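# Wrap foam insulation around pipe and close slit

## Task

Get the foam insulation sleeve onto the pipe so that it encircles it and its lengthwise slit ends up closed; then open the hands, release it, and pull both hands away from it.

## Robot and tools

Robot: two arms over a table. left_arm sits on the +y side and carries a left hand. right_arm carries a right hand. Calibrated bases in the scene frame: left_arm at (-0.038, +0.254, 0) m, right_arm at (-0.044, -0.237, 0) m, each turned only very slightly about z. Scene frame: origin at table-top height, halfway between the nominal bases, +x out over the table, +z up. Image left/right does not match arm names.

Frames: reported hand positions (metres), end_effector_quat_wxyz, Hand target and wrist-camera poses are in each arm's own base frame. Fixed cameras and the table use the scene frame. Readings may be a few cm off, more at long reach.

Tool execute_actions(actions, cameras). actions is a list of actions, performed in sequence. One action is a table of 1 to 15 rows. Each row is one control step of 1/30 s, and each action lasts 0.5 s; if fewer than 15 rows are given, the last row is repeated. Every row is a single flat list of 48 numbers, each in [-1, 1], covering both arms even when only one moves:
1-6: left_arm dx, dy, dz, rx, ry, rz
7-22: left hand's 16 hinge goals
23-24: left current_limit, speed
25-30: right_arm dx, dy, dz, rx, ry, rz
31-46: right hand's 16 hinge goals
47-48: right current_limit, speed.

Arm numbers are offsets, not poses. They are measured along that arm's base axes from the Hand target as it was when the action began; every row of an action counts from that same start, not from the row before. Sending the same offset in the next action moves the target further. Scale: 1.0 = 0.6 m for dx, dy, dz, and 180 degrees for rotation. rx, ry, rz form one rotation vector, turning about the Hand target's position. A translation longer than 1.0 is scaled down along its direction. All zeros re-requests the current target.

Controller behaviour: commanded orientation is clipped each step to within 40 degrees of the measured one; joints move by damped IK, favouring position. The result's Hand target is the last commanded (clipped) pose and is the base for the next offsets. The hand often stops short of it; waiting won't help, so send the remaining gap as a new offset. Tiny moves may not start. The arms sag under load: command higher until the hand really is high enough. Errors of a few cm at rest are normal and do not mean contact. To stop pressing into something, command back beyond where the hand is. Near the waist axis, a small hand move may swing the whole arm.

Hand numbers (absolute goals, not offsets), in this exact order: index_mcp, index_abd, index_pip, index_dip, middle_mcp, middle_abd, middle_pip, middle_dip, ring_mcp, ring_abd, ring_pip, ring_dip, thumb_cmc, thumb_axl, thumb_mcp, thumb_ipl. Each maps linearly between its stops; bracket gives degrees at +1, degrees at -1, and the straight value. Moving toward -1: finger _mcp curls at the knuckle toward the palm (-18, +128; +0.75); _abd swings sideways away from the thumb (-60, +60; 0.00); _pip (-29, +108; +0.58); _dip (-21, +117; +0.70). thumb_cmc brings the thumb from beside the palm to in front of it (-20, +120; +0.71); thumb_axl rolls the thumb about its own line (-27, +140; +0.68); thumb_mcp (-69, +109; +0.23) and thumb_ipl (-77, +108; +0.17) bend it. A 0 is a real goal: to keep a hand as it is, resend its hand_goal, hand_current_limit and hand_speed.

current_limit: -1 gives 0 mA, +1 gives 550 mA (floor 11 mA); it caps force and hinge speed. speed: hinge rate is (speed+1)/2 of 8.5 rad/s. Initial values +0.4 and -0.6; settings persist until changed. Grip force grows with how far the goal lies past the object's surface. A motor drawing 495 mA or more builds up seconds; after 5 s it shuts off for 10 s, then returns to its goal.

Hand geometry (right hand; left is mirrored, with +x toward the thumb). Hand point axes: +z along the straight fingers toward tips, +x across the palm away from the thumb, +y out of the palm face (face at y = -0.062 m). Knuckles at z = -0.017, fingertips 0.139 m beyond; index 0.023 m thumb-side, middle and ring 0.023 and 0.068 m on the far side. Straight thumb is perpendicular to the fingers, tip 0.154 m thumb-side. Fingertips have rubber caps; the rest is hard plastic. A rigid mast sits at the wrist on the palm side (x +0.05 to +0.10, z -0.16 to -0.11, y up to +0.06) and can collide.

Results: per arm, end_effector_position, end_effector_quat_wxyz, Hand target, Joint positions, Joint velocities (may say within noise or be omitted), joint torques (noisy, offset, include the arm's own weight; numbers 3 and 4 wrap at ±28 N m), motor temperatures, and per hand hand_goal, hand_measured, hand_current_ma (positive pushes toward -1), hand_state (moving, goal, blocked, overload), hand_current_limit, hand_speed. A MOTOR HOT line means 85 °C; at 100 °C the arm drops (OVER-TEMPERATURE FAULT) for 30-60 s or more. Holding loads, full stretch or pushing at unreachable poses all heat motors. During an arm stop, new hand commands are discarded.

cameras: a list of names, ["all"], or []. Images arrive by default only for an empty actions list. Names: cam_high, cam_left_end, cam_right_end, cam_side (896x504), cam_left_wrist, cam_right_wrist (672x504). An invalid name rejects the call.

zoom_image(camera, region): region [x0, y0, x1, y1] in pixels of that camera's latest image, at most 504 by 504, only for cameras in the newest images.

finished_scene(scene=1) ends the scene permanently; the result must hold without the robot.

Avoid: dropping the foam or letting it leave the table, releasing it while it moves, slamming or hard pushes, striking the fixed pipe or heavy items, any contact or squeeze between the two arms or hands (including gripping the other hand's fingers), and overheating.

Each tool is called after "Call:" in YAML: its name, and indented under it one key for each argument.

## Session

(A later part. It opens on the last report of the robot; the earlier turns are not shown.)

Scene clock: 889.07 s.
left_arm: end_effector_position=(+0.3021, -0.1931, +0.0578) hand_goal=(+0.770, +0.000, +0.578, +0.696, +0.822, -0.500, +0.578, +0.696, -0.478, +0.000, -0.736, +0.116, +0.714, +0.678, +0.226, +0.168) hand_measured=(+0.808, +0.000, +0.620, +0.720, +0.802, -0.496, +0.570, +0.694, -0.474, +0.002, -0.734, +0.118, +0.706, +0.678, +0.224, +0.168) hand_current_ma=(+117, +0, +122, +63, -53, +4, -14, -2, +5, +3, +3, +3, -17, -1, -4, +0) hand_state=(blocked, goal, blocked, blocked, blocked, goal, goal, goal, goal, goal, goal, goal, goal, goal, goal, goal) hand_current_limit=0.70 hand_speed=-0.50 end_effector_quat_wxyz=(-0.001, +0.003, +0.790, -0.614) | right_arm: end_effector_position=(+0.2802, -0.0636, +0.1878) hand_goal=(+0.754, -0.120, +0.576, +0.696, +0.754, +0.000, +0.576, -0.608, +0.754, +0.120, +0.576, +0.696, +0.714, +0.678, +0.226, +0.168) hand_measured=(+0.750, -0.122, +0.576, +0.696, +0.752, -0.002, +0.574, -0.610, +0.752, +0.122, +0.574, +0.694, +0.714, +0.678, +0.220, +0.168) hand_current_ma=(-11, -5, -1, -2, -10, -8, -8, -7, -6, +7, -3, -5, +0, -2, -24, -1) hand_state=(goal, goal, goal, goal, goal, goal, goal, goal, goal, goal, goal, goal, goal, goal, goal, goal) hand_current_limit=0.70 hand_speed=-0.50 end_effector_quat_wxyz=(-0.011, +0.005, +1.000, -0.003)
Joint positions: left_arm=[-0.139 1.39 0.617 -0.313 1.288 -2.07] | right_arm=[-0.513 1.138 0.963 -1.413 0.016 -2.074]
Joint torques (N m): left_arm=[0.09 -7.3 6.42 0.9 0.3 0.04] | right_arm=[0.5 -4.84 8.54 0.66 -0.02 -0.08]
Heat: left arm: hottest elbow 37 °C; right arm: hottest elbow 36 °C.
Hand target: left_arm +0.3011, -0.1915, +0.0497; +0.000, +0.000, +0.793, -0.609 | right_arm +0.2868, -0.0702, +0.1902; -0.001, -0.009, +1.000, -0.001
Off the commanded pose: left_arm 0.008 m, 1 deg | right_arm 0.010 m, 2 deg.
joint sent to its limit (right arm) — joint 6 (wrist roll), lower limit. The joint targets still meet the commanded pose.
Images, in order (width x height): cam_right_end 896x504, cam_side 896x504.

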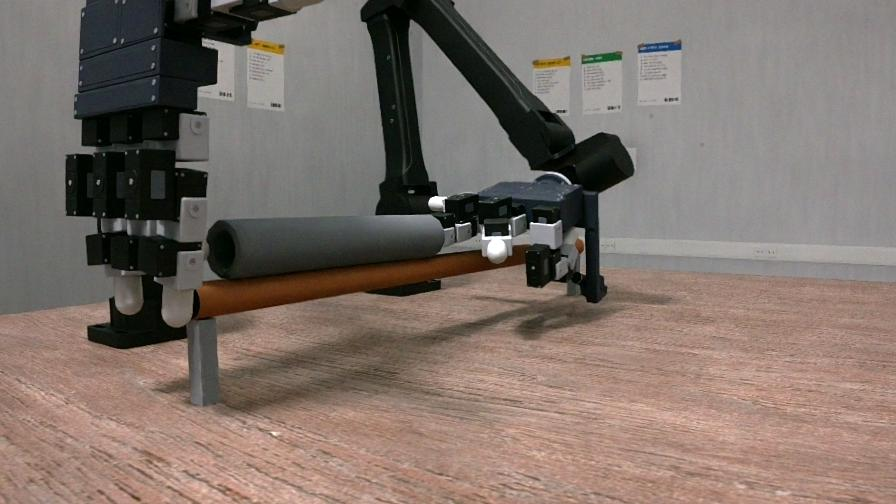

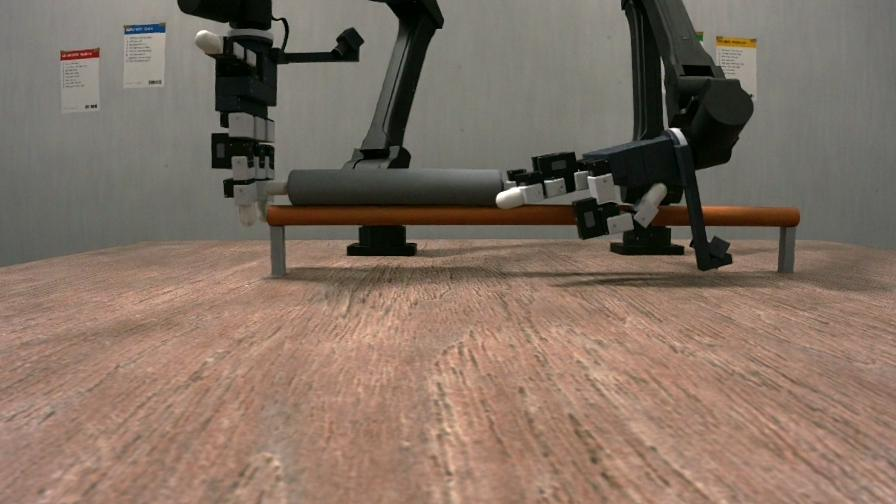

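Call:
execute_actions:
  actions:
    - [[0,0,0,0,0,0,0.77,0.0,0.577,0.696,0.822,-0.5,0.577,0.696,-0.478,0,-0.736,0.116,0.714,0.678,0.226,0.168,0.7,-0.5,0,0.0,0.04,0,0,0,0.754,-0.10,0.576,0.696,0.754,0,0.576,-0.609,0.754,0.10,0.576,0.696,0.714,0.678,0.226,0.168,0.7,-0.5]]
    - [[0,0,0,0,0,0,0.77,0.0,0.577,0.696,0.822,-0.5,0.577,0.696,-0.478,0,-0.736,0.116,0.714,0.678,0.226,0.168,0.7,-0.5,0.006,0.0,0.05,0,0,0,0.754,-0.05,0.576,0.696,0.754,0,0.576,-0.609,0.754,0.04,0.576,0.696,0.714,0.678,0.226,0.168,0.7,-0.5]]
    - [[0,0,0,0,0,0,0.77,0.0,0.577,0.696,0.822,-0.5,0.577,0.696,-0.478,0,-0.736,0.116,0.714,0.678,0.226,0.168,0.7,-0.5,0,0.02,0.05,0,0,0,0.754,-0.05,0.576,0.696,0.99,0,-0.5,-0.174,0.754,0.04,0.576,0.696,0.714,0.678,0.226,0.168,0.7,-0.2]]
    - [[0,0,0,0,0,0,0.77,0.0,0.577,0.696,0.822,-0.5,0.577,0.696,-0.478,0,-0.736,0.116,0.714,0.678,0.226,0.168,0.7,-0.5,0,0.05,0.04,0,0,0,0.754,-0.05,0.576,0.696,0.99,0,-0.99,-0.174,0.754,0.04,0.576,0.696,0.714,0.678,0.226,0.168,0.7,-0.2]]
    - [[0,0,0,0,0,0,0.77,0.0,0.577,0.696,0.822,-0.5,0.577,0.696,-0.478,0,-0.736,0.116,0.714,0.678,0.226,0.168,0.7,-0.5,0,0.07,0.0,0,0,0,0.754,-0.05,0.576,0.696,0.99,0,-0.99,-0.174,0.754,0.04,0.576,0.696,0.714,0.678,0.226,0.168,0.7,-0.2]]
    - [[0,0,0,0,0,0,0.77,0.0,0.577,0.696,0.822,-0.5,0.577,0.696,-0.478,0,-0.736,0.116,0.714,0.678,0.226,0.168,0.7,-0.5,0,0.07,0.0,0,0,0,0.754,-0.05,0.576,0.696,0.99,0,-0.99,-0.174,0.754,0.04,0.576,0.696,0.714,0.678,0.226,0.168,0.7,-0.2]]
  cameras: ["cam_high","cam_right_end"]

Call:
zoom_image:
  camera: "cam_right_end"
  region: [200, 205, 270, 290]

Scene clock: 895.80 s.
left_arm: end_effector_position=(+0.3021, -0.1931, +0.0578) hand_goal=(+0.770, +0.000, +0.578, +0.696, +0.822, -0.500, +0.578, +0.696, -0.478, +0.000, -0.736, +0.116, +0.714, +0.678, +0.226, +0.168) hand_measured=(+0.808, +0.000, +0.620, +0.720, +0.802, -0.496, +0.570, +0.694, -0.474, +0.002, -0.734, +0.118, +0.706, +0.678, +0.224, +0.168) hand_current_ma=(+117, +0, +122, +63, -53, +4, -14, -2, +5, +3, +3, +3, -17, -1, -4, +0) hand_state=(blocked, goal, blocked, blocked, blocked, goal, goal, goal, goal, goal, goal, goal, goal, goal, goal, goal) hand_current_limit=0.70 hand_speed=-0.50 end_effector_quat_wxyz=(-0.001, +0.003, +0.790, -0.614) | right_arm: end_effector_position=(+0.2931, +0.0537, +0.2940) hand_goal=(+0.754, -0.050, +0.576, +0.696, +0.990, +0.000, -0.990, -0.174, +0.754, +0.040, +0.576, +0.696, +0.714, +0.678, +0.226, +0.168) hand_measured=(+0.752, -0.052, +0.576, +0.696, +0.988, -0.002, -0.982, -0.176, +0.752, +0.042, +0.574, +0.694, +0.714, +0.678, +0.220, +0.168) hand_current_ma=(-3, -6, -1, -2, -6, -8, +25, -7, -3, +8, -3, -5, +1, -2, -24, -1) hand_state=(goal, goal, goal, goal, goal, goal, goal, goal, goal, goal, goal, goal, goal, goal, goal, goal) hand_current_limit=0.70 hand_speed=-0.20 end_effector_quat_wxyz=(+0.001, -0.010, +1.000, +0.002)
Joint positions: left_arm=[-0.139 1.39 0.617 -0.313 1.288 -2.07] | right_arm=[-0.118 1.056 1.181 -1.694 -0.005 -1.708]
Joint torques (N m): left_arm=[0.38 -7.53 6.45 0.95 0.3 0.04] | right_arm=[1.61 -5.48 7.61 0.12 0 0.06]
Heat: left arm: hottest elbow 37 °C; right arm: hottest elbow 37 °C.
Hand target: left_arm +0.3011, -0.1915, +0.0497; +0.000, +0.000, +0.793, -0.609 | right_arm +0.2904, +0.0557, +0.2981; -0.002, -0.008, +1.000, +0.000
Off the commanded pose: left_arm 0.008 m, 1 deg | right_arm 0.005 m, 0 deg.
joint sent to its limit (right arm) — joint 4 (wrist pitch), lower limit. The joint targets still meet the commanded pose.
Images, in order (width x height): cam_high 896x504, cam_right_end 896x504.

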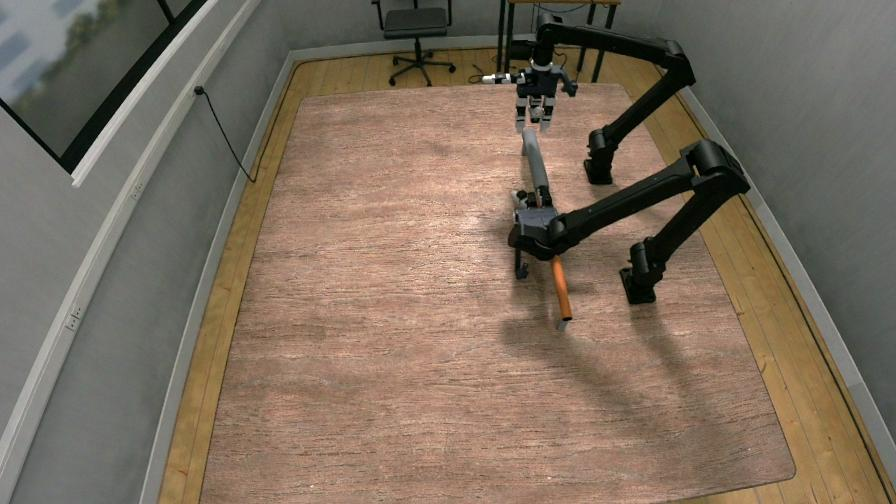

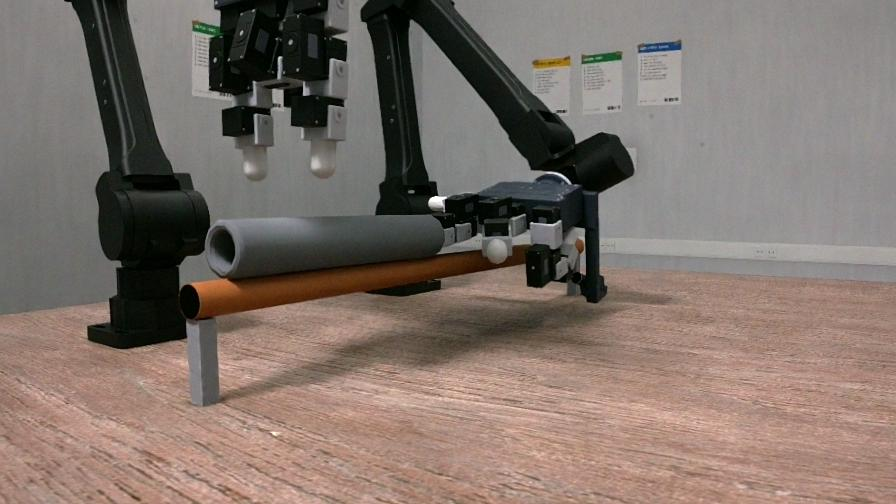

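Scaled by 5.929 from the camera's 896x504 image, which has a finer 1280x720 frame.

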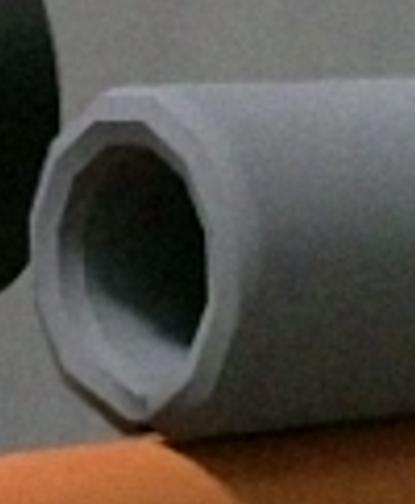

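Call:
execute_actions:
  actions:
    - [[0,0,0,0,0,0,0.77,0.0,0.577,0.696,0.822,-0.5,0.577,0.696,-0.478,0,-0.736,0.116,0.714,0.678,0.226,0.168,0.7,-0.5,-0.004,0.05,0.0,0,0,0,0.754,-0.05,0.576,0.696,0.99,0,-0.99,-0.174,0.754,0.04,0.576,0.696,0.714,0.678,0.226,0.168,0.7,-0.5]]
    - [[0,0,0,0,0,0,0.77,0.0,0.577,0.696,0.822,-0.5,0.577,0.696,-0.478,0,-0.736,0.116,0.714,0.678,0.226,0.168,0.7,-0.5,-0.003,0.05,-0.03,0,0,0,0.754,-0.05,0.576,0.696,0.99,0,-0.99,-0.174,0.754,0.04,0.576,0.696,0.714,0.678,0.226,0.168,0.7,-0.5]]
    - [[0,0,0,0,0,0,0.77,0.0,0.577,0.696,0.822,-0.5,0.577,0.696,-0.478,0,-0.736,0.116,0.714,0.678,0.226,0.168,0.7,-0.5,0,0.0,-0.04,0,0,0,0.754,-0.05,0.576,0.696,0.99,0,-0.99,-0.174,0.754,0.04,0.576,0.696,0.714,0.678,0.226,0.168,0.7,-0.5]]
    - [[0,0,0,0,0,0,0.77,0.0,0.577,0.696,0.822,-0.5,0.577,0.696,-0.478,0,-0.736,0.116,0.714,0.678,0.226,0.168,0.7,-0.5,0,0.0,-0.04,0,0,0,0.754,-0.05,0.576,0.696,0.99,0,-0.99,-0.174,0.754,0.04,0.576,0.696,0.714,0.678,0.226,0.168,0.7,-0.5]]
  cameras: ["cam_high","cam_right_end","cam_side"]

Call:
zoom_image:
  camera: "cam_high"
  region: [490, 100, 590, 200]

Call:
zoom_image:
  camera: "cam_side"
  region: [260, 60, 520, 240]

Scene clock: 898.33 s.
left_arm: end_effector_position=(+0.3021, -0.1931, +0.0578) hand_goal=(+0.770, +0.000, +0.578, +0.696, +0.822, -0.500, +0.578, +0.696, -0.478, +0.000, -0.736, +0.116, +0.714, +0.678, +0.226, +0.168) hand_measured=(+0.808, +0.000, +0.620, +0.720, +0.802, -0.496, +0.570, +0.694, -0.474, +0.002, -0.734, +0.118, +0.706, +0.678, +0.224, +0.168) hand_current_ma=(+117, +0, +122, +63, -53, +4, -14, -2, +5, +3, +3, +3, -17, -1, -4, +0) hand_state=(blocked, goal, blocked, blocked, blocked, goal, goal, goal, goal, goal, goal, goal, goal, goal, goal, goal) hand_current_limit=0.70 hand_speed=-0.50 end_effector_quat_wxyz=(-0.001, +0.003, +0.790, -0.614) | right_arm: end_effector_position=(+0.2839, +0.1139, +0.2298) hand_goal=(+0.754, -0.050, +0.576, +0.696, +0.990, +0.000, -0.990, -0.174, +0.754, +0.040, +0.576, +0.696, +0.714, +0.678, +0.226, +0.168) hand_measured=(+0.752, -0.052, +0.576, +0.696, +0.988, -0.002, -0.984, -0.176, +0.752, +0.042, +0.574, +0.694, +0.714, +0.678, +0.220, +0.168) hand_current_ma=(-3, -6, -1, -2, -5, -8, +24, -7, -4, +8, -3, -5, +1, -2, -24, -1) hand_state=(goal, goal, goal, goal, goal, goal, goal, goal, goal, goal, goal, goal, goal, goal, goal, goal) hand_current_limit=0.70 hand_speed=-0.50 end_effector_quat_wxyz=(-0.012, -0.009, +1.000, +0.000)
Joint positions: left_arm=[-0.139 1.39 0.617 -0.313 1.288 -2.07] | right_arm=[0.108 1.039 1.003 -1.558 -0.002 -1.481]
Joint torques (N m): left_arm=[0.03 -7.36 6.49 0.9 0.31 0.04] | right_arm=[1.79 -5.19 7.36 0.79 0.04 0.06]
Heat: left arm: hottest elbow 37 °C; right arm: hottest elbow 37 °C.
Hand target: left_arm +0.3011, -0.1915, +0.0497; +0.000, +0.000, +0.793, -0.609 | right_arm +0.2862, +0.1158, +0.2322; -0.002, -0.009, +1.000, -0.001
Off the commanded pose: left_arm 0.008 m, 1 deg | right_arm 0.004 m, 1 deg.
Images, in order (width x height): cam_high 896x504, cam_right_end 896x504, cam_side 896x504.

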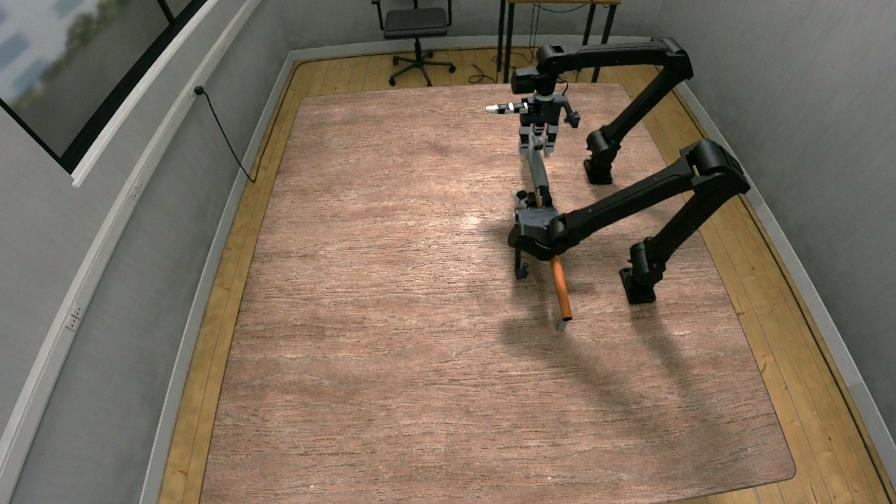

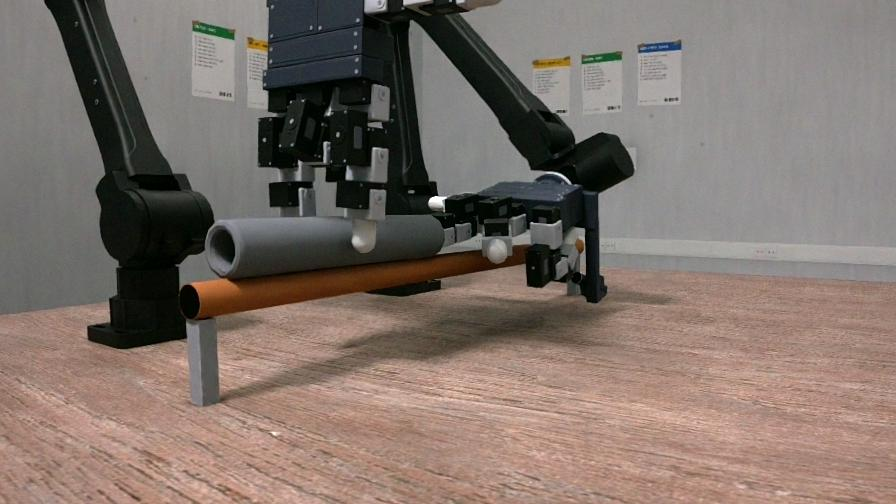

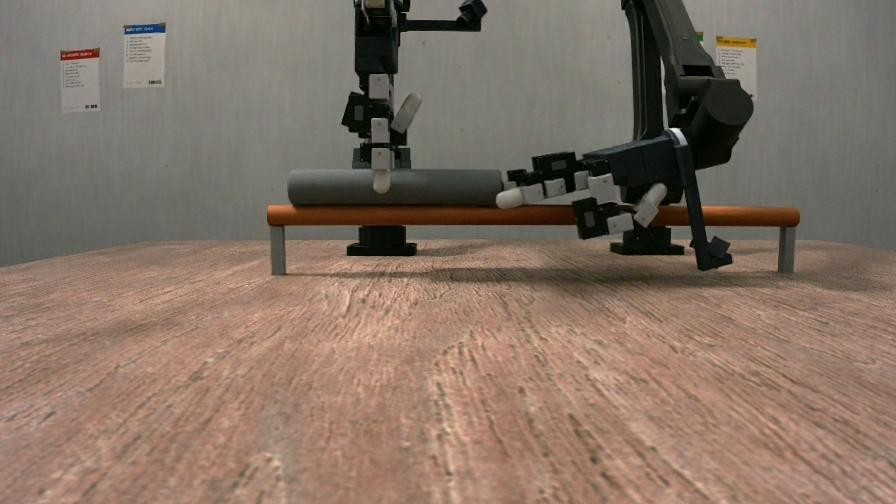

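Scaled by 5.040 from the camera's 896x504 image, which has a finer 1280x720 frame.

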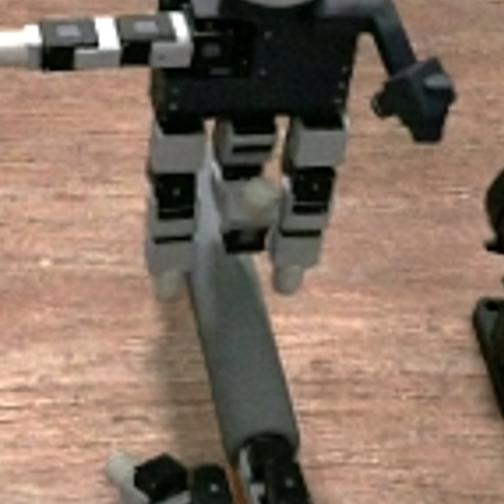

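Scaled by 1.938 from the camera's 896x504 image, which has a finer 1280x720 frame.

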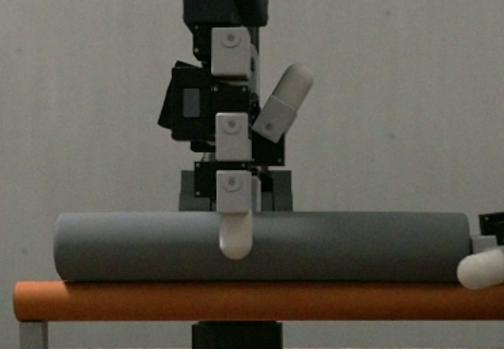

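Call:
execute_actions:
  actions:
    - [[0,0,0,0,0,0,0.77,0.0,0.577,0.696,0.822,-0.5,0.577,0.696,-0.478,0,-0.736,0.116,0.714,0.678,0.226,0.168,0.7,-0.5,0,0.0,-0.037,0,0,0,0.754,-0.05,0.576,0.696,0.99,0,-0.99,-0.174,0.754,0.04,0.576,0.696,0.714,0.678,0.226,0.168,0.7,-0.5]]
    - [[0,0,0,0,0,0,0.77,0.0,0.577,0.696,0.822,-0.5,0.577,0.696,-0.478,0,-0.736,0.116,0.714,0.678,0.226,0.168,0.7,-0.5,0,0.0,-0.008,0,0,0,0.754,-0.05,0.576,0.696,0.99,0,-0.99,-0.174,0.754,0.04,0.576,0.696,0.714,0.678,0.226,0.168,0.7,-0.5]]
  cameras: ["cam_right_end","cam_side"]

Call:
zoom_image:
  camera: "cam_right_end"
  region: [200, 130, 430, 300]

Call:
zoom_image:
  camera: "cam_side"
  region: [260, 60, 520, 240]

Scene clock: 899.80 s.
left_arm: end_effector_position=(+0.3021, -0.1931, +0.0578) hand_goal=(+0.770, +0.000, +0.578, +0.696, +0.822, -0.500, +0.578, +0.696, -0.478, +0.000, -0.736, +0.116, +0.714, +0.678, +0.226, +0.168) hand_measured=(+0.808, +0.000, +0.620, +0.720, +0.802, -0.496, +0.570, +0.694, -0.474, +0.002, -0.734, +0.118, +0.706, +0.678, +0.224, +0.168) hand_current_ma=(+117, +0, +122, +63, -53, +4, -14, -2, +5, +3, +3, +3, -17, -1, -4, +0) hand_state=(blocked, goal, blocked, blocked, blocked, goal, goal, goal, goal, goal, goal, goal, goal, goal, goal, goal) hand_current_limit=0.70 hand_speed=-0.50 end_effector_quat_wxyz=(-0.001, +0.003, +0.790, -0.614) | right_arm: end_effector_position=(+0.2837, +0.1138, +0.2049) hand_goal=(+0.754, -0.050, +0.576, +0.696, +0.990, +0.000, -0.990, -0.174, +0.754, +0.040, +0.576, +0.696, +0.714, +0.678, +0.226, +0.168) hand_measured=(+0.752, -0.052, +0.576, +0.696, +0.988, -0.002, -0.984, -0.176, +0.752, +0.042, +0.574, +0.694, +0.714, +0.678, +0.220, +0.168) hand_current_ma=(-3, -4, -1, -2, -5, -8, +24, -7, -4, +8, -3, -5, +1, -2, -24, -1) hand_state=(goal, goal, goal, goal, goal, goal, goal, goal, goal, goal, goal, goal, goal, goal, goal, goal) hand_current_limit=0.70 hand_speed=-0.50 end_effector_quat_wxyz=(-0.008, -0.009, +1.000, +0.000)
Joint positions: left_arm=[-0.139 1.39 0.617 -0.313 1.288 -2.07] | right_arm=[0.108 1.038 0.937 -1.485 -0.002 -1.48]
Joint torques (N m): left_arm=[0.26 -7.59 6.48 1.01 0.29 0.04] | right_arm=[1.73 -4.72 7.23 0.75 0.04 0.07]
Heat: left arm: hottest elbow 37 °C; right arm: hottest elbow 36 °C.
Hand target: left_arm +0.3011, -0.1915, +0.0497; +0.000, +0.000, +0.793, -0.609 | right_arm +0.2863, +0.1158, +0.2052; -0.001, -0.008, +1.000, -0.001
Off the commanded pose: left_arm 0.008 m, 1 deg | right_arm 0.003 m, 1 deg.
Images, in order (width x height): cam_right_end 896x504, cam_side 896x504.

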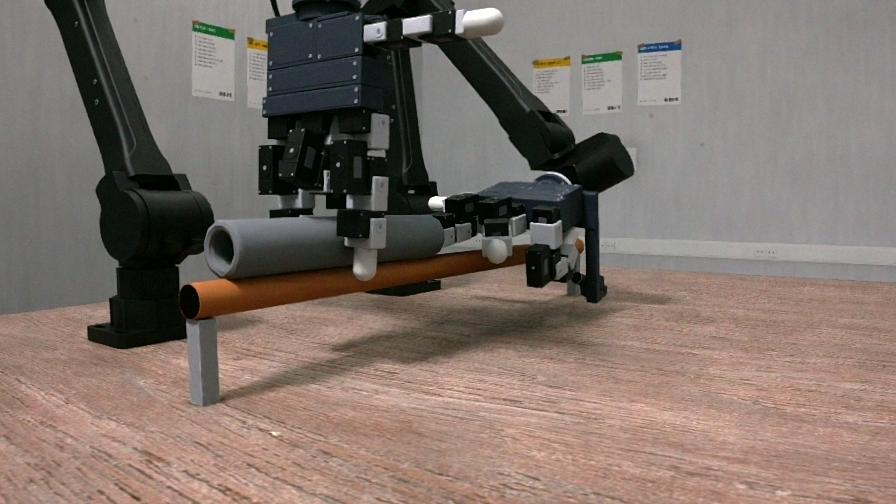

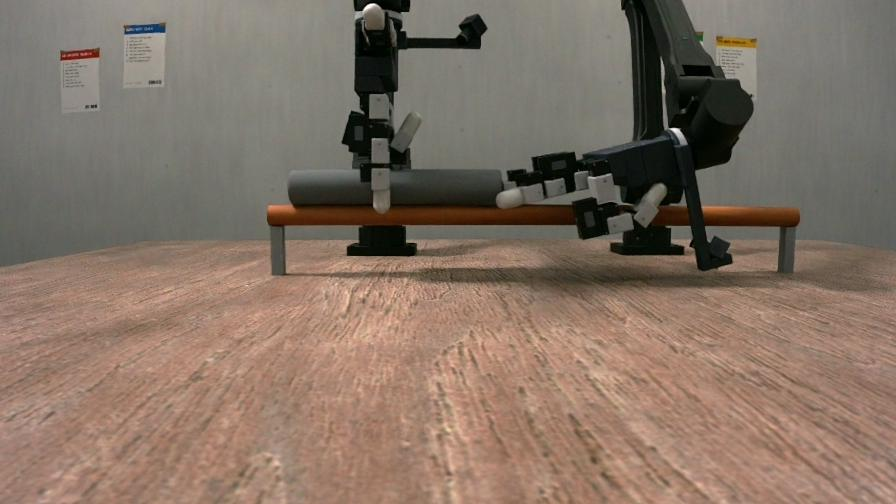

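Scaled by 2.191 from the camera's 896x504 image, which has a finer 1280x720 frame.

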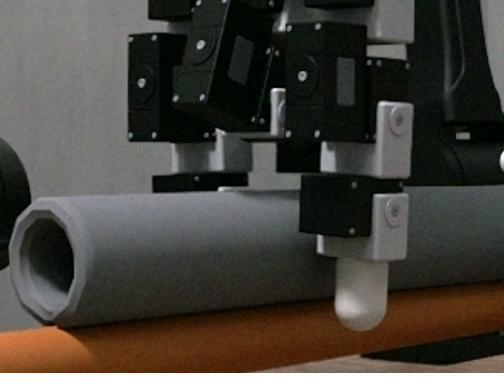

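Scaled by 1.938 from the camera's 896x504 image, which has a finer 1280x720 frame.

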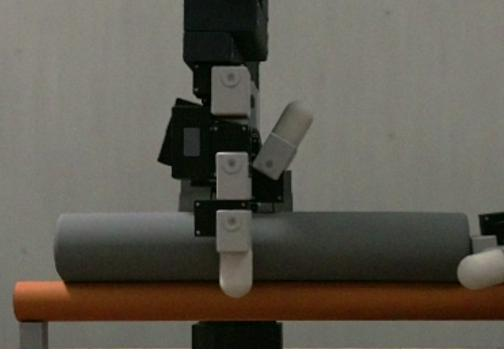

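Call:
execute_actions:
  actions:
    - [[0,0,0,0,0,0,0.77,0.0,0.577,0.696,0.822,-0.5,0.577,0.696,-0.478,0,-0.736,0.116,0.714,0.678,0.226,0.168,0.7,-0.5,0,0.0,-0.010,0,0,0,0.754,-0.05,0.576,0.696,0.99,0,-0.99,-0.174,0.754,0.04,0.576,0.696,0.714,0.678,0.226,0.168,0.7,-0.5]]

Call:
execute_actions:
  actions:
    - [[0,0,0,0,0,0,0.77,0.0,0.577,0.696,0.822,-0.5,0.577,0.696,-0.478,0,-0.736,0.116,0.714,0.678,0.226,0.168,0.7,-0.5,0,0.0,-0.010,0,0,0,0.754,-0.05,0.576,0.696,0.99,0,-0.99,-0.174,0.754,0.04,0.576,0.696,0.714,0.678,0.226,0.168,0.7,-0.5]]

Scene clock: 900.70 s.
left_arm: end_effector_position=(+0.3021, -0.1931, +0.0578) hand_goal=(+0.770, +0.000, +0.578, +0.696, +0.822, -0.500, +0.578, +0.696, -0.478, +0.000, -0.736, +0.116, +0.714, +0.678, +0.226, +0.168) hand_measured=(+0.808, +0.000, +0.620, +0.720, +0.802, -0.496, +0.570, +0.694, -0.474, +0.002, -0.734, +0.118, +0.706, +0.678, +0.224, +0.168) hand_current_ma=(+117, +0, +122, +63, -53, +4, -14, -2, +5, +3, +3, +3, -17, -1, -4, +0) hand_state=(blocked, goal, blocked, blocked, blocked, goal, goal, goal, goal, goal, goal, goal, goal, goal, goal, goal) hand_current_limit=0.70 hand_speed=-0.50 end_effector_quat_wxyz=(-0.001, +0.003, +0.790, -0.614) | right_arm: end_effector_position=(+0.2835, +0.1138, +0.1993) hand_goal=(+0.754, -0.050, +0.576, +0.696, +0.990, +0.000, -0.990, -0.174, +0.754, +0.040, +0.576, +0.696, +0.714, +0.678, +0.226, +0.168) hand_measured=(+0.752, -0.052, +0.576, +0.696, +0.988, -0.002, -0.984, -0.176, +0.752, +0.042, +0.574, +0.694, +0.714, +0.678, +0.220, +0.168) hand_current_ma=(-3, -4, -1, -2, -5, -8, +24, -7, -4, +8, -3, -5, +1, -2, -24, -1) hand_state=(goal, goal, goal, goal, goal, goal, goal, goal, goal, goal, goal, goal, goal, goal, goal, goal) hand_current_limit=0.70 hand_speed=-0.50 end_effector_quat_wxyz=(-0.007, -0.009, +1.000, +0.000)
Joint positions: left_arm=[-0.139 1.39 0.617 -0.313 1.288 -2.07] | right_arm=[0.108 1.038 0.922 -1.469 -0.002 -1.48]
Joint torques (N m): left_arm=[0.32 -7.53 6.45 0.88 0.3 0.03] | right_arm=[1.9 -4.48 7.25 0.77 0.04 0.05]
Heat: left arm: hottest elbow 37 °C; right arm: hottest elbow 36 °C.
Hand target: left_arm +0.3011, -0.1915, +0.0497; +0.000, +0.000, +0.793, -0.609 | right_arm +0.2862, +0.1158, +0.1992; -0.001, -0.008, +1.000, -0.001
Off the commanded pose: left_arm 0.008 m, 1 deg | right_arm 0.003 m, 1 deg.

Scene clock: 901.40 s.
left_arm: end_effector_position=(+0.3021, -0.1931, +0.0578) hand_goal=(+0.770, +0.000, +0.578, +0.696, +0.822, -0.500, +0.578, +0.696, -0.478, +0.000, -0.736, +0.116, +0.714, +0.678, +0.226, +0.168) hand_measured=(+0.808, +0.000, +0.620, +0.720, +0.802, -0.496, +0.570, +0.694, -0.474, +0.002, -0.734, +0.118, +0.706, +0.678, +0.224, +0.168) hand_current_ma=(+117, +0, +122, +62, -53, +4, -14, -2, +5, +3, +3, +3, -17, -1, -4, +0) hand_state=(blocked, goal, blocked, blocked, blocked, goal, goal, goal, goal, goal, goal, goal, goal, goal, goal, goal) hand_current_limit=0.70 hand_speed=-0.50 end_effector_quat_wxyz=(-0.001, +0.003, +0.790, -0.614) | right_arm: end_effector_position=(+0.2851, +0.1139, +0.1967) hand_goal=(+0.754, -0.050, +0.576, +0.696, +0.990, +0.000, -0.990, -0.174, +0.754, +0.040, +0.576, +0.696, +0.714, +0.678, +0.226, +0.168) hand_measured=(+0.752, -0.052, +0.576, +0.696, +0.988, -0.002, -0.994, -0.176, +0.752, +0.042, +0.574, +0.694, +0.714, +0.678, +0.220, +0.168) hand_current_ma=(-3, -4, -1, -2, -6, -7, -15, -7, -4, +8, -3, -5, +1, -2, -24, -1) hand_state=(goal, goal, goal, goal, goal, goal, goal, goal, goal, goal, goal, goal, goal, goal, goal, goal) hand_current_limit=0.70 hand_speed=-0.50 end_effector_quat_wxyz=(-0.003, -0.009, +1.000, +0.000)
Joint positions: left_arm=[-0.139 1.39 0.617 -0.313 1.288 -2.07] | right_arm=[0.108 1.038 0.915 -1.454 -0.002 -1.48]
Joint torques (N m): left_arm=[0.26 -7.24 6.48 0.9 0.28 0.03] | right_arm=[1.73 -4.31 6.58 0.87 0.03 0.04]
Heat: left arm: hottest elbow 37 °C; right arm: hottest elbow 36 °C.
Hand target: left_arm +0.3011, -0.1915, +0.0497; +0.000, +0.000, +0.793, -0.609 | right_arm +0.2862, +0.1158, +0.1932; -0.002, -0.008, +1.000, +0.000
Off the commanded pose: left_arm 0.008 m, 1 deg | right_arm 0.004 m, 0 deg.

Call:
execute_actions:
  actions:
    - [[0,0,0,0,0,0,0.77,0.0,0.577,0.696,0.822,-0.5,0.577,0.696,-0.478,0,-0.736,0.116,0.714,0.678,0.226,0.168,0.7,-0.5,0,0.0,-0.010,0,0,0,0.754,-0.05,0.576,0.696,0.99,0,-0.99,-0.174,0.754,0.04,0.576,0.696,0.714,0.678,0.226,0.168,0.85,-0.5]]

Call:
execute_actions:
  actions:
    - [[0,0,0,0,0,0,0.77,0.0,0.577,0.696,0.822,-0.5,0.577,0.696,-0.478,0,-0.736,0.116,0.714,0.678,0.226,0.168,0.7,-0.5,0,0.0,-0.010,0,0,0,0.754,-0.05,0.576,0.696,0.99,0,-0.99,-0.174,0.754,0.04,0.576,0.696,0.714,0.678,0.226,0.168,0.85,-0.5]]
  cameras: ["cam_right_end"]

Call:
zoom_image:
  camera: "cam_right_end"
  region: [200, 130, 430, 300]

Scene clock: 902.33 s.
left_arm: end_effector_position=(+0.3021, -0.1931, +0.0578) hand_goal=(+0.770, +0.000, +0.578, +0.696, +0.822, -0.500, +0.578, +0.696, -0.478, +0.000, -0.736, +0.116, +0.714, +0.678, +0.226, +0.168) hand_measured=(+0.808, +0.000, +0.620, +0.720, +0.802, -0.496, +0.570, +0.694, -0.474, +0.002, -0.734, +0.118, +0.706, +0.678, +0.224, +0.168) hand_current_ma=(+117, +0, +122, +62, -53, +4, -14, -2, +5, +3, +3, +3, -17, -1, -4, +0) hand_state=(blocked, goal, blocked, blocked, blocked, goal, goal, goal, goal, goal, goal, goal, goal, goal, goal, goal) hand_current_limit=0.70 hand_speed=-0.50 end_effector_quat_wxyz=(-0.001, +0.003, +0.790, -0.614) | right_arm: end_effector_position=(+0.2870, +0.1139, +0.1948) hand_goal=(+0.754, -0.050, +0.576, +0.696, +0.990, +0.000, -0.990, -0.174, +0.754, +0.040, +0.576, +0.696, +0.714, +0.678, +0.226, +0.168) hand_measured=(+0.752, -0.052, +0.576, +0.696, +0.988, -0.002, -1.000, -0.176, +0.752, +0.040, +0.574, +0.694, +0.714, +0.678, +0.220, +0.168) hand_current_ma=(-3, -4, -1, -2, -6, -7, -33, -7, -4, +2, -3, -5, +1, -2, -24, -1) hand_state=(goal, goal, goal, goal, goal, goal, goal, goal, goal, goal, goal, goal, goal, goal, goal, goal) hand_current_limit=0.85 hand_speed=-0.50 end_effector_quat_wxyz=(+0.001, -0.009, +1.000, +0.000)
Joint positions: left_arm=[-0.139 1.39 0.617 -0.313 1.288 -2.07] | right_arm=[0.108 1.038 0.909 -1.44 0 -1.48]
Joint torques (N m): left_arm=[0.26 -7.47 6.43 0.91 0.3 0.03] | right_arm=[1.85 -4.25 5.98 0.98 -0.02 0.06]
Heat: left arm: hottest elbow 37 °C; right arm: hottest elbow 36 °C.
Hand target: left_arm +0.3011, -0.1915, +0.0497; +0.000, +0.000, +0.793, -0.609 | right_arm +0.2862, +0.1158, +0.1872; -0.001, -0.008, +1.000, +0.000
Off the commanded pose: left_arm 0.008 m, 1 deg | right_arm 0.008 m, 0 deg.

Scene clock: 903.03 s.
left_arm: end_effector_position=(+0.3021, -0.1931, +0.0578) hand_goal=(+0.770, +0.000, +0.578, +0.696, +0.822, -0.500, +0.578, +0.696, -0.478, +0.000, -0.736, +0.116, +0.714, +0.678, +0.226, +0.168) hand_measured=(+0.808, +0.000, +0.620, +0.720, +0.802, -0.496, +0.570, +0.694, -0.474, +0.002, -0.734, +0.118, +0.706, +0.678, +0.224, +0.168) hand_current_ma=(+117, +0, +122, +62, -53, +4, -14, -2, +5, +3, +3, +3, -17, -1, -4, +0) hand_state=(blocked, goal, blocked, blocked, blocked, goal, goal, goal, goal, goal, goal, goal, goal, goal, goal, goal) hand_current_limit=0.70 hand_speed=-0.50 end_effector_quat_wxyz=(-0.001, +0.003, +0.790, -0.614) | right_arm: end_effector_position=(+0.2875, +0.1138, +0.1931) hand_goal=(+0.754, -0.050, +0.576, +0.696, +0.990, +0.000, -0.990, -0.174, +0.754, +0.040, +0.576, +0.696, +0.714, +0.678, +0.226, +0.168) hand_measured=(+0.752, -0.052, +0.576, +0.696, +0.986, -0.002, -1.000, -0.176, +0.752, +0.028, +0.574, +0.694, +0.714, +0.678, +0.220, +0.168) hand_current_ma=(-3, -4, -1, -2, -12, -7, -33, -7, -4, -35, -3, -5, +1, -2, -24, -1) hand_state=(goal, goal, goal, goal, goal, goal, goal, goal, goal, goal, goal, goal, goal, goal, goal, goal) hand_current_limit=0.85 hand_speed=-0.50 end_effector_quat_wxyz=(+0.005, -0.009, +1.000, +0.000)
Joint positions: left_arm=[-0.139 1.39 0.617 -0.313 1.288 -2.07] | right_arm=[0.108 1.035 0.902 -1.428 0 -1.48]
Joint torques (N m): left_arm=[0.09 -7.24 6.48 0.88 0.3 0.04] | right_arm=[1.79 -3.96 5.38 1.14 -0.03 0.03]
Heat: left arm: hottest elbow 37 °C; right arm: hottest elbow 36 °C.
Hand target: left_arm +0.3011, -0.1915, +0.0497; +0.000, +0.000, +0.793, -0.609 | right_arm +0.2861, +0.1158, +0.1812; -0.002, -0.008, +1.000, +0.000
Off the commanded pose: left_arm 0.008 m, 1 deg | right_arm 0.012 m, 1 deg.
Images, in order (width x height): cam_right_end 896x504.

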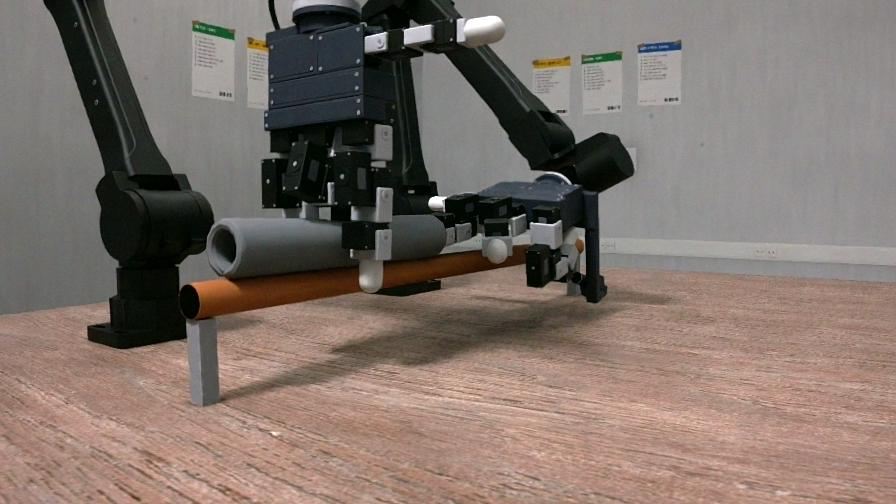

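Scaled by 2.191 from the camera's 896x504 image, which has a finer 1280x720 frame.

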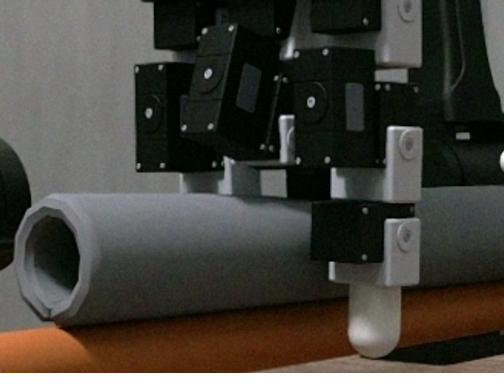

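Call:
execute_actions:
  actions:
    - [[0,0,0,0,0,0,0.77,0.0,0.577,0.696,0.822,-0.5,0.577,0.696,-0.478,0,-0.736,0.116,0.714,0.678,0.226,0.168,0.7,-0.5,-0.008,0.0,-0.006,0,0,0,0.754,-0.05,0.576,0.696,0.99,0,-0.99,-0.174,0.754,0.04,0.576,0.696,0.714,0.678,0.226,0.168,0.85,-0.5]]

Call:
execute_actions:
  actions:
    - [[0,0,0,0,0,0,0.77,0.0,0.577,0.696,0.822,-0.5,0.577,0.696,-0.478,0,-0.736,0.116,0.714,0.678,0.226,0.168,0.7,-0.5,-0.002,0.0,-0.006,0,0,0,0.754,-0.05,0.576,0.696,0.99,0,-0.99,-0.174,0.754,0.04,0.576,0.696,0.714,0.678,0.226,0.168,0.85,-0.5]]
  cameras: ["cam_right_end","cam_side"]

Call:
zoom_image:
  camera: "cam_right_end"
  region: [200, 130, 430, 300]

Call:
zoom_image:
  camera: "cam_side"
  region: [260, 60, 520, 240]

Scene clock: 903.93 s.
left_arm: end_effector_position=(+0.3021, -0.1931, +0.0578) hand_goal=(+0.770, +0.000, +0.578, +0.696, +0.822, -0.500, +0.578, +0.696, -0.478, +0.000, -0.736, +0.116, +0.714, +0.678, +0.226, +0.168) hand_measured=(+0.808, +0.000, +0.620, +0.720, +0.802, -0.496, +0.570, +0.694, -0.474, +0.002, -0.734, +0.118, +0.706, +0.678, +0.224, +0.168) hand_current_ma=(+117, +0, +122, +62, -53, +4, -14, -2, +5, +3, +3, +3, -17, -1, -4, +0) hand_state=(blocked, goal, blocked, blocked, blocked, goal, goal, goal, goal, goal, goal, goal, goal, goal, goal, goal) hand_current_limit=0.70 hand_speed=-0.50 end_effector_quat_wxyz=(-0.001, +0.003, +0.790, -0.614) | right_arm: end_effector_position=(+0.2852, +0.1135, +0.1926) hand_goal=(+0.754, -0.050, +0.576, +0.696, +0.990, +0.000, -0.990, -0.174, +0.754, +0.040, +0.576, +0.696, +0.714, +0.678, +0.226, +0.168) hand_measured=(+0.752, -0.052, +0.576, +0.696, +0.984, -0.002, -1.000, -0.176, +0.752, +0.028, +0.574, +0.694, +0.714, +0.678, +0.220, +0.168) hand_current_ma=(-3, -4, -1, -2, -18, -7, -33, -7, -4, -36, -3, -5, +1, -2, -24, -1) hand_state=(goal, goal, goal, goal, goal, goal, goal, goal, goal, goal, goal, goal, goal, goal, goal, goal) hand_current_limit=0.85 hand_speed=-0.50 end_effector_quat_wxyz=(+0.012, -0.008, +1.000, +0.001)
Joint positions: left_arm=[-0.139 1.39 0.617 -0.313 1.288 -2.07] | right_arm=[0.108 1.018 0.889 -1.418 0.001 -1.479]
Joint torques (N m): left_arm=[0.09 -7.3 6.42 0.95 0.3 0.05] | right_arm=[1.85 -3.25 4.98 1.02 -0.05 0.07]
Heat: left arm: hottest elbow 37 °C; right arm: hottest elbow 36 °C.
Hand target: left_arm +0.3011, -0.1915, +0.0497; +0.000, +0.000, +0.793, -0.609 | right_arm +0.2814, +0.1158, +0.1775; -0.002, -0.008, +1.000, -0.001
Off the commanded pose: left_arm 0.008 m, 1 deg | right_arm 0.016 m, 2 deg.

Scene clock: 904.63 s.
left_arm: end_effector_position=(+0.3021, -0.1931, +0.0578) hand_goal=(+0.770, +0.000, +0.578, +0.696, +0.822, -0.500, +0.578, +0.696, -0.478, +0.000, -0.736, +0.116, +0.714, +0.678, +0.226, +0.168) hand_measured=(+0.808, +0.000, +0.620, +0.720, +0.802, -0.496, +0.570, +0.694, -0.474, +0.002, -0.734, +0.118, +0.706, +0.678, +0.224, +0.168) hand_current_ma=(+117, +0, +122, +62, -53, +4, -14, -2, +5, +3, +3, +3, -17, -1, -4, +0) hand_state=(blocked, goal, blocked, blocked, blocked, goal, goal, goal, goal, goal, goal, goal, goal, goal, goal, goal) hand_current_limit=0.70 hand_speed=-0.50 end_effector_quat_wxyz=(-0.001, +0.003, +0.790, -0.614) | right_arm: end_effector_position=(+0.2846, +0.1133, +0.1919) hand_goal=(+0.754, -0.050, +0.576, +0.696, +0.990, +0.000, -0.990, -0.174, +0.754, +0.040, +0.576, +0.696, +0.714, +0.678, +0.226, +0.168) hand_measured=(+0.752, -0.052, +0.576, +0.696, +0.984, -0.002, -1.000, -0.176, +0.752, +0.028, +0.574, +0.694, +0.714, +0.678, +0.220, +0.168) hand_current_ma=(-3, -4, -1, -2, -23, -7, -33, -7, -4, -36, -3, -5, +1, -2, -24, -1) hand_state=(goal, goal, goal, goal, goal, goal, goal, goal, goal, goal, goal, goal, goal, goal, goal, goal) hand_current_limit=0.85 hand_speed=-0.50 end_effector_quat_wxyz=(+0.015, -0.008, +1.000, +0.001)
Joint positions: left_arm=[-0.139 1.39 0.617 -0.313 1.288 -2.07] | right_arm=[0.108 1.012 0.883 -1.412 0.001 -1.479]
Joint torques (N m): left_arm=[0.09 -7.41 6.46 0.92 0.3 0.03] | right_arm=[1.9 -2.96 4.71 1.06 -0.05 0.07]
Heat: left arm: hottest elbow 37 °C; right arm: hottest elbow 36 °C.
Hand target: left_arm +0.3011, -0.1915, +0.0497; +0.000, +0.000, +0.793, -0.609 | right_arm +0.2802, +0.1158, +0.1740; -0.002, -0.008, +1.000, -0.001
Off the commanded pose: left_arm 0.008 m, 1 deg | right_arm 0.019 m, 2 deg.
Images, in order (width x height): cam_right_end 896x504, cam_side 896x504.

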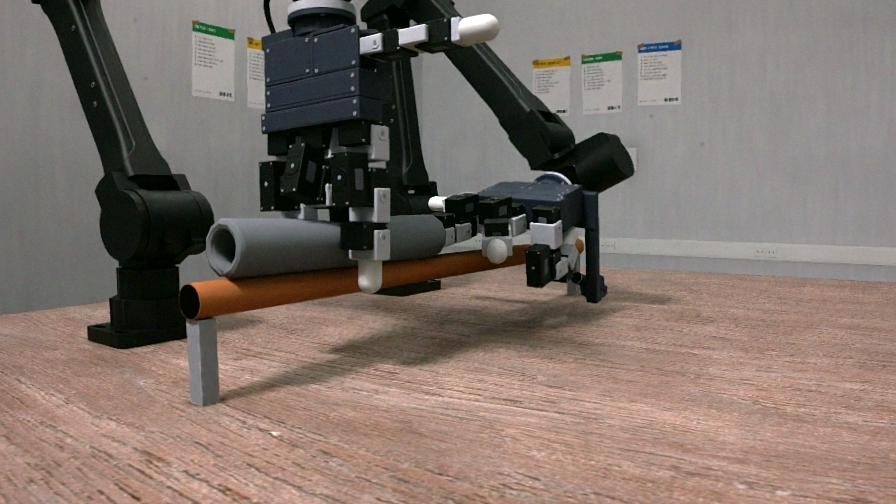

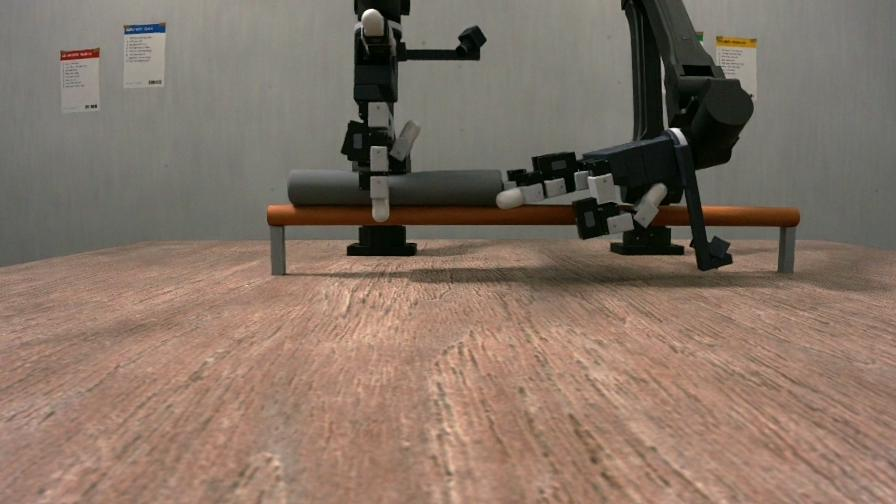

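Scaled by 2.191 from the camera's 896x504 image, which has a finer 1280x720 frame.

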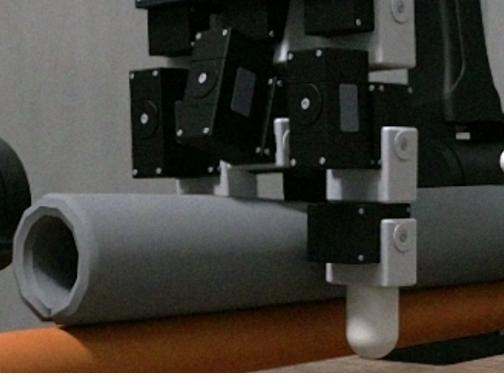

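Scaled by 1.938 from the camera's 896x504 image, which has a finer 1280x720 frame.

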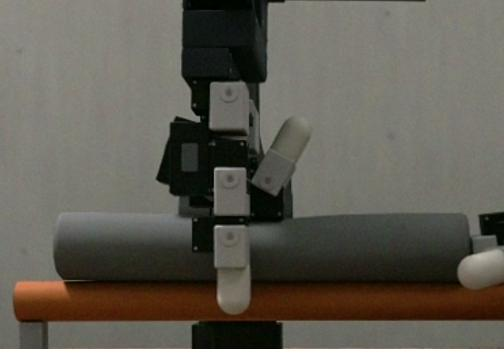

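Call:
execute_actions:
  actions:
    - [[0,-0.010,0,0,0,0,0.77,0.0,0.577,0.696,0.822,-0.5,0.577,0.696,-0.478,0,-0.736,0.116,0.714,0.678,0.226,0.168,0.7,-0.5,0,-0.010,-0.004,0,0,0,0.754,-0.05,0.576,0.696,0.99,0,-0.99,-0.174,0.754,0.04,0.576,0.696,0.714,0.678,0.226,0.168,0.85,-0.5]]
    - [[0,-0.010,0,0,0,0,0.77,0.0,0.577,0.696,0.822,-0.5,0.577,0.696,-0.478,0,-0.736,0.116,0.714,0.678,0.226,0.168,0.7,-0.5,0,-0.010,-0.004,0,0,0,0.754,-0.05,0.576,0.696,0.99,0,-0.99,-0.174,0.754,0.04,0.576,0.696,0.714,0.678,0.226,0.168,0.85,-0.5]]
  cameras: ["cam_right_end","cam_side"]

Call:
zoom_image:
  camera: "cam_right_end"
  region: [190, 180, 330, 300]

Call:
zoom_image:
  camera: "cam_side"
  region: [260, 60, 520, 240]

Scene clock: 906.20 s.
left_arm: end_effector_position=(+0.3014, -0.1978, +0.0563) hand_goal=(+0.770, +0.000, +0.578, +0.696, +0.822, -0.500, +0.578, +0.696, -0.478, +0.000, -0.736, +0.116, +0.714, +0.678, +0.226, +0.168) hand_measured=(+0.810, -0.006, +0.618, +0.718, +0.802, -0.496, +0.570, +0.694, -0.474, +0.002, -0.734, +0.118, +0.706, +0.678, +0.224, +0.168) hand_current_ma=(+126, -9, +118, +52, -53, +4, -14, -2, +5, +3, +3, +3, -17, -1, -4, +0) hand_state=(blocked, goal, blocked, blocked, blocked, goal, goal, goal, goal, goal, goal, goal, goal, goal, goal, goal) hand_current_limit=0.70 hand_speed=-0.50 end_effector_quat_wxyz=(-0.003, +0.008, +0.790, -0.612) | right_arm: end_effector_position=(+0.2848, +0.1081, +0.1906) hand_goal=(+0.754, -0.050, +0.576, +0.696, +0.990, +0.000, -0.990, -0.174, +0.754, +0.040, +0.576, +0.696, +0.714, +0.678, +0.226, +0.168) hand_measured=(+0.752, -0.052, +0.576, +0.696, +0.956, -0.002, -1.000, -0.176, +0.750, +0.024, +0.574, +0.694, +0.714, +0.678, +0.220, +0.168) hand_current_ma=(-3, -4, -1, -2, -143, -7, -34, -7, -14, -51, -3, -5, +1, -2, -24, -1) hand_state=(goal, goal, goal, goal, blocked, goal, goal, goal, goal, goal, goal, goal, goal, goal, goal, goal) hand_current_limit=0.85 hand_speed=-0.50 end_effector_quat_wxyz=(+0.018, -0.008, +1.000, +0.004)
Joint positions: left_arm=[-0.155 1.395 0.617 -0.296 1.283 -2.081] | right_arm=[0.084 1.006 0.874 -1.401 -0.006 -1.503]
Joint torques (N m): left_arm=[-1.32 -7.24 7.39 1.05 0.19 -0.02] | right_arm=[0.56 -2.67 4.45 1.11 0.16 -0.1]
Heat: left arm: hottest elbow 37 °C; right arm: hottest elbow 36 °C.
Hand target: left_arm +0.3011, -0.2035, +0.0498; +0.000, +0.000, +0.793, -0.609 | right_arm +0.2802, +0.1038, +0.1691; -0.002, -0.008, +1.000, -0.001
Off the commanded pose: left_arm 0.009 m, 1 deg | right_arm 0.022 m, 2 deg.
joint sent to its limit (left arm) — joint 6 (wrist roll), lower limit. The joint targets still meet the commanded pose.
Images, in order (width x height): cam_right_end 896x504, cam_side 896x504.

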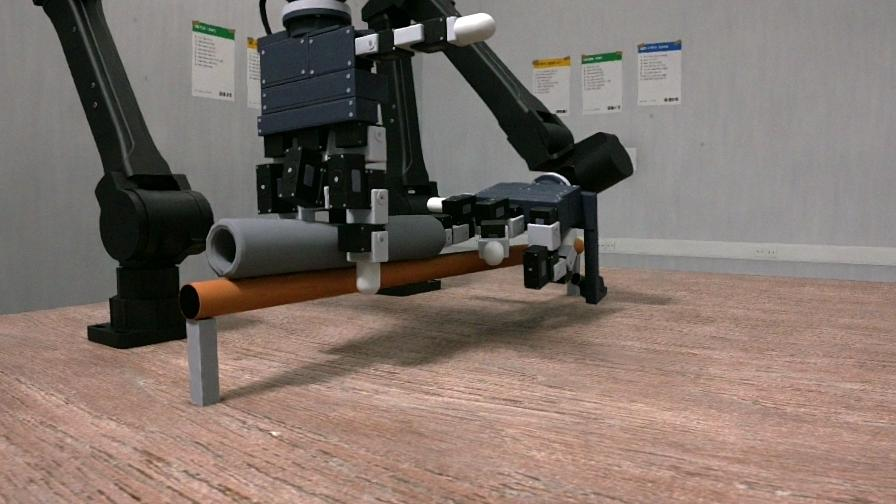

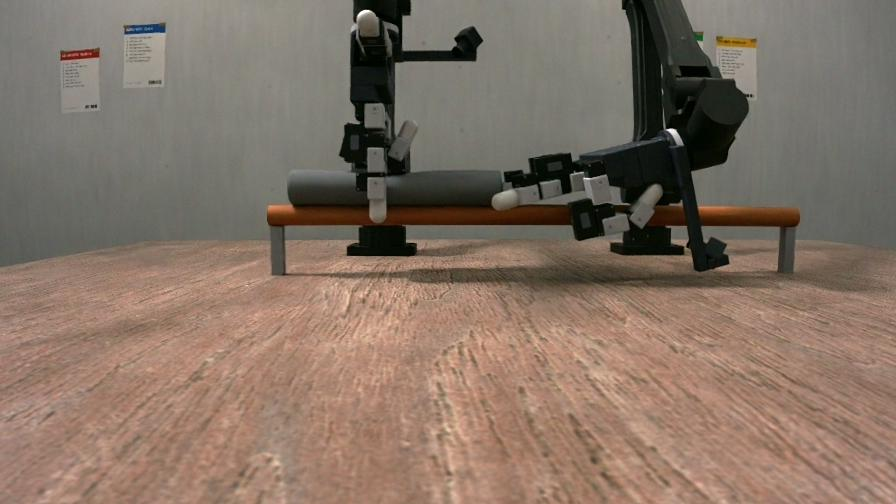

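Scaled by 3.600 from the camera's 896x504 image, which has a finer 1280x720 frame.

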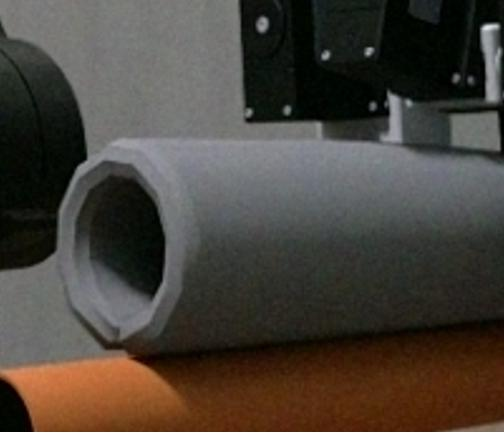

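Scaled by 1.938 from the camera's 896x504 image, which has a finer 1280x720 frame.

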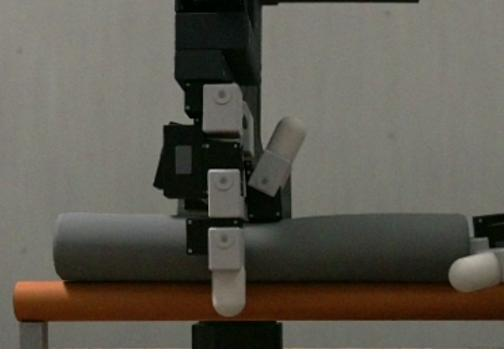

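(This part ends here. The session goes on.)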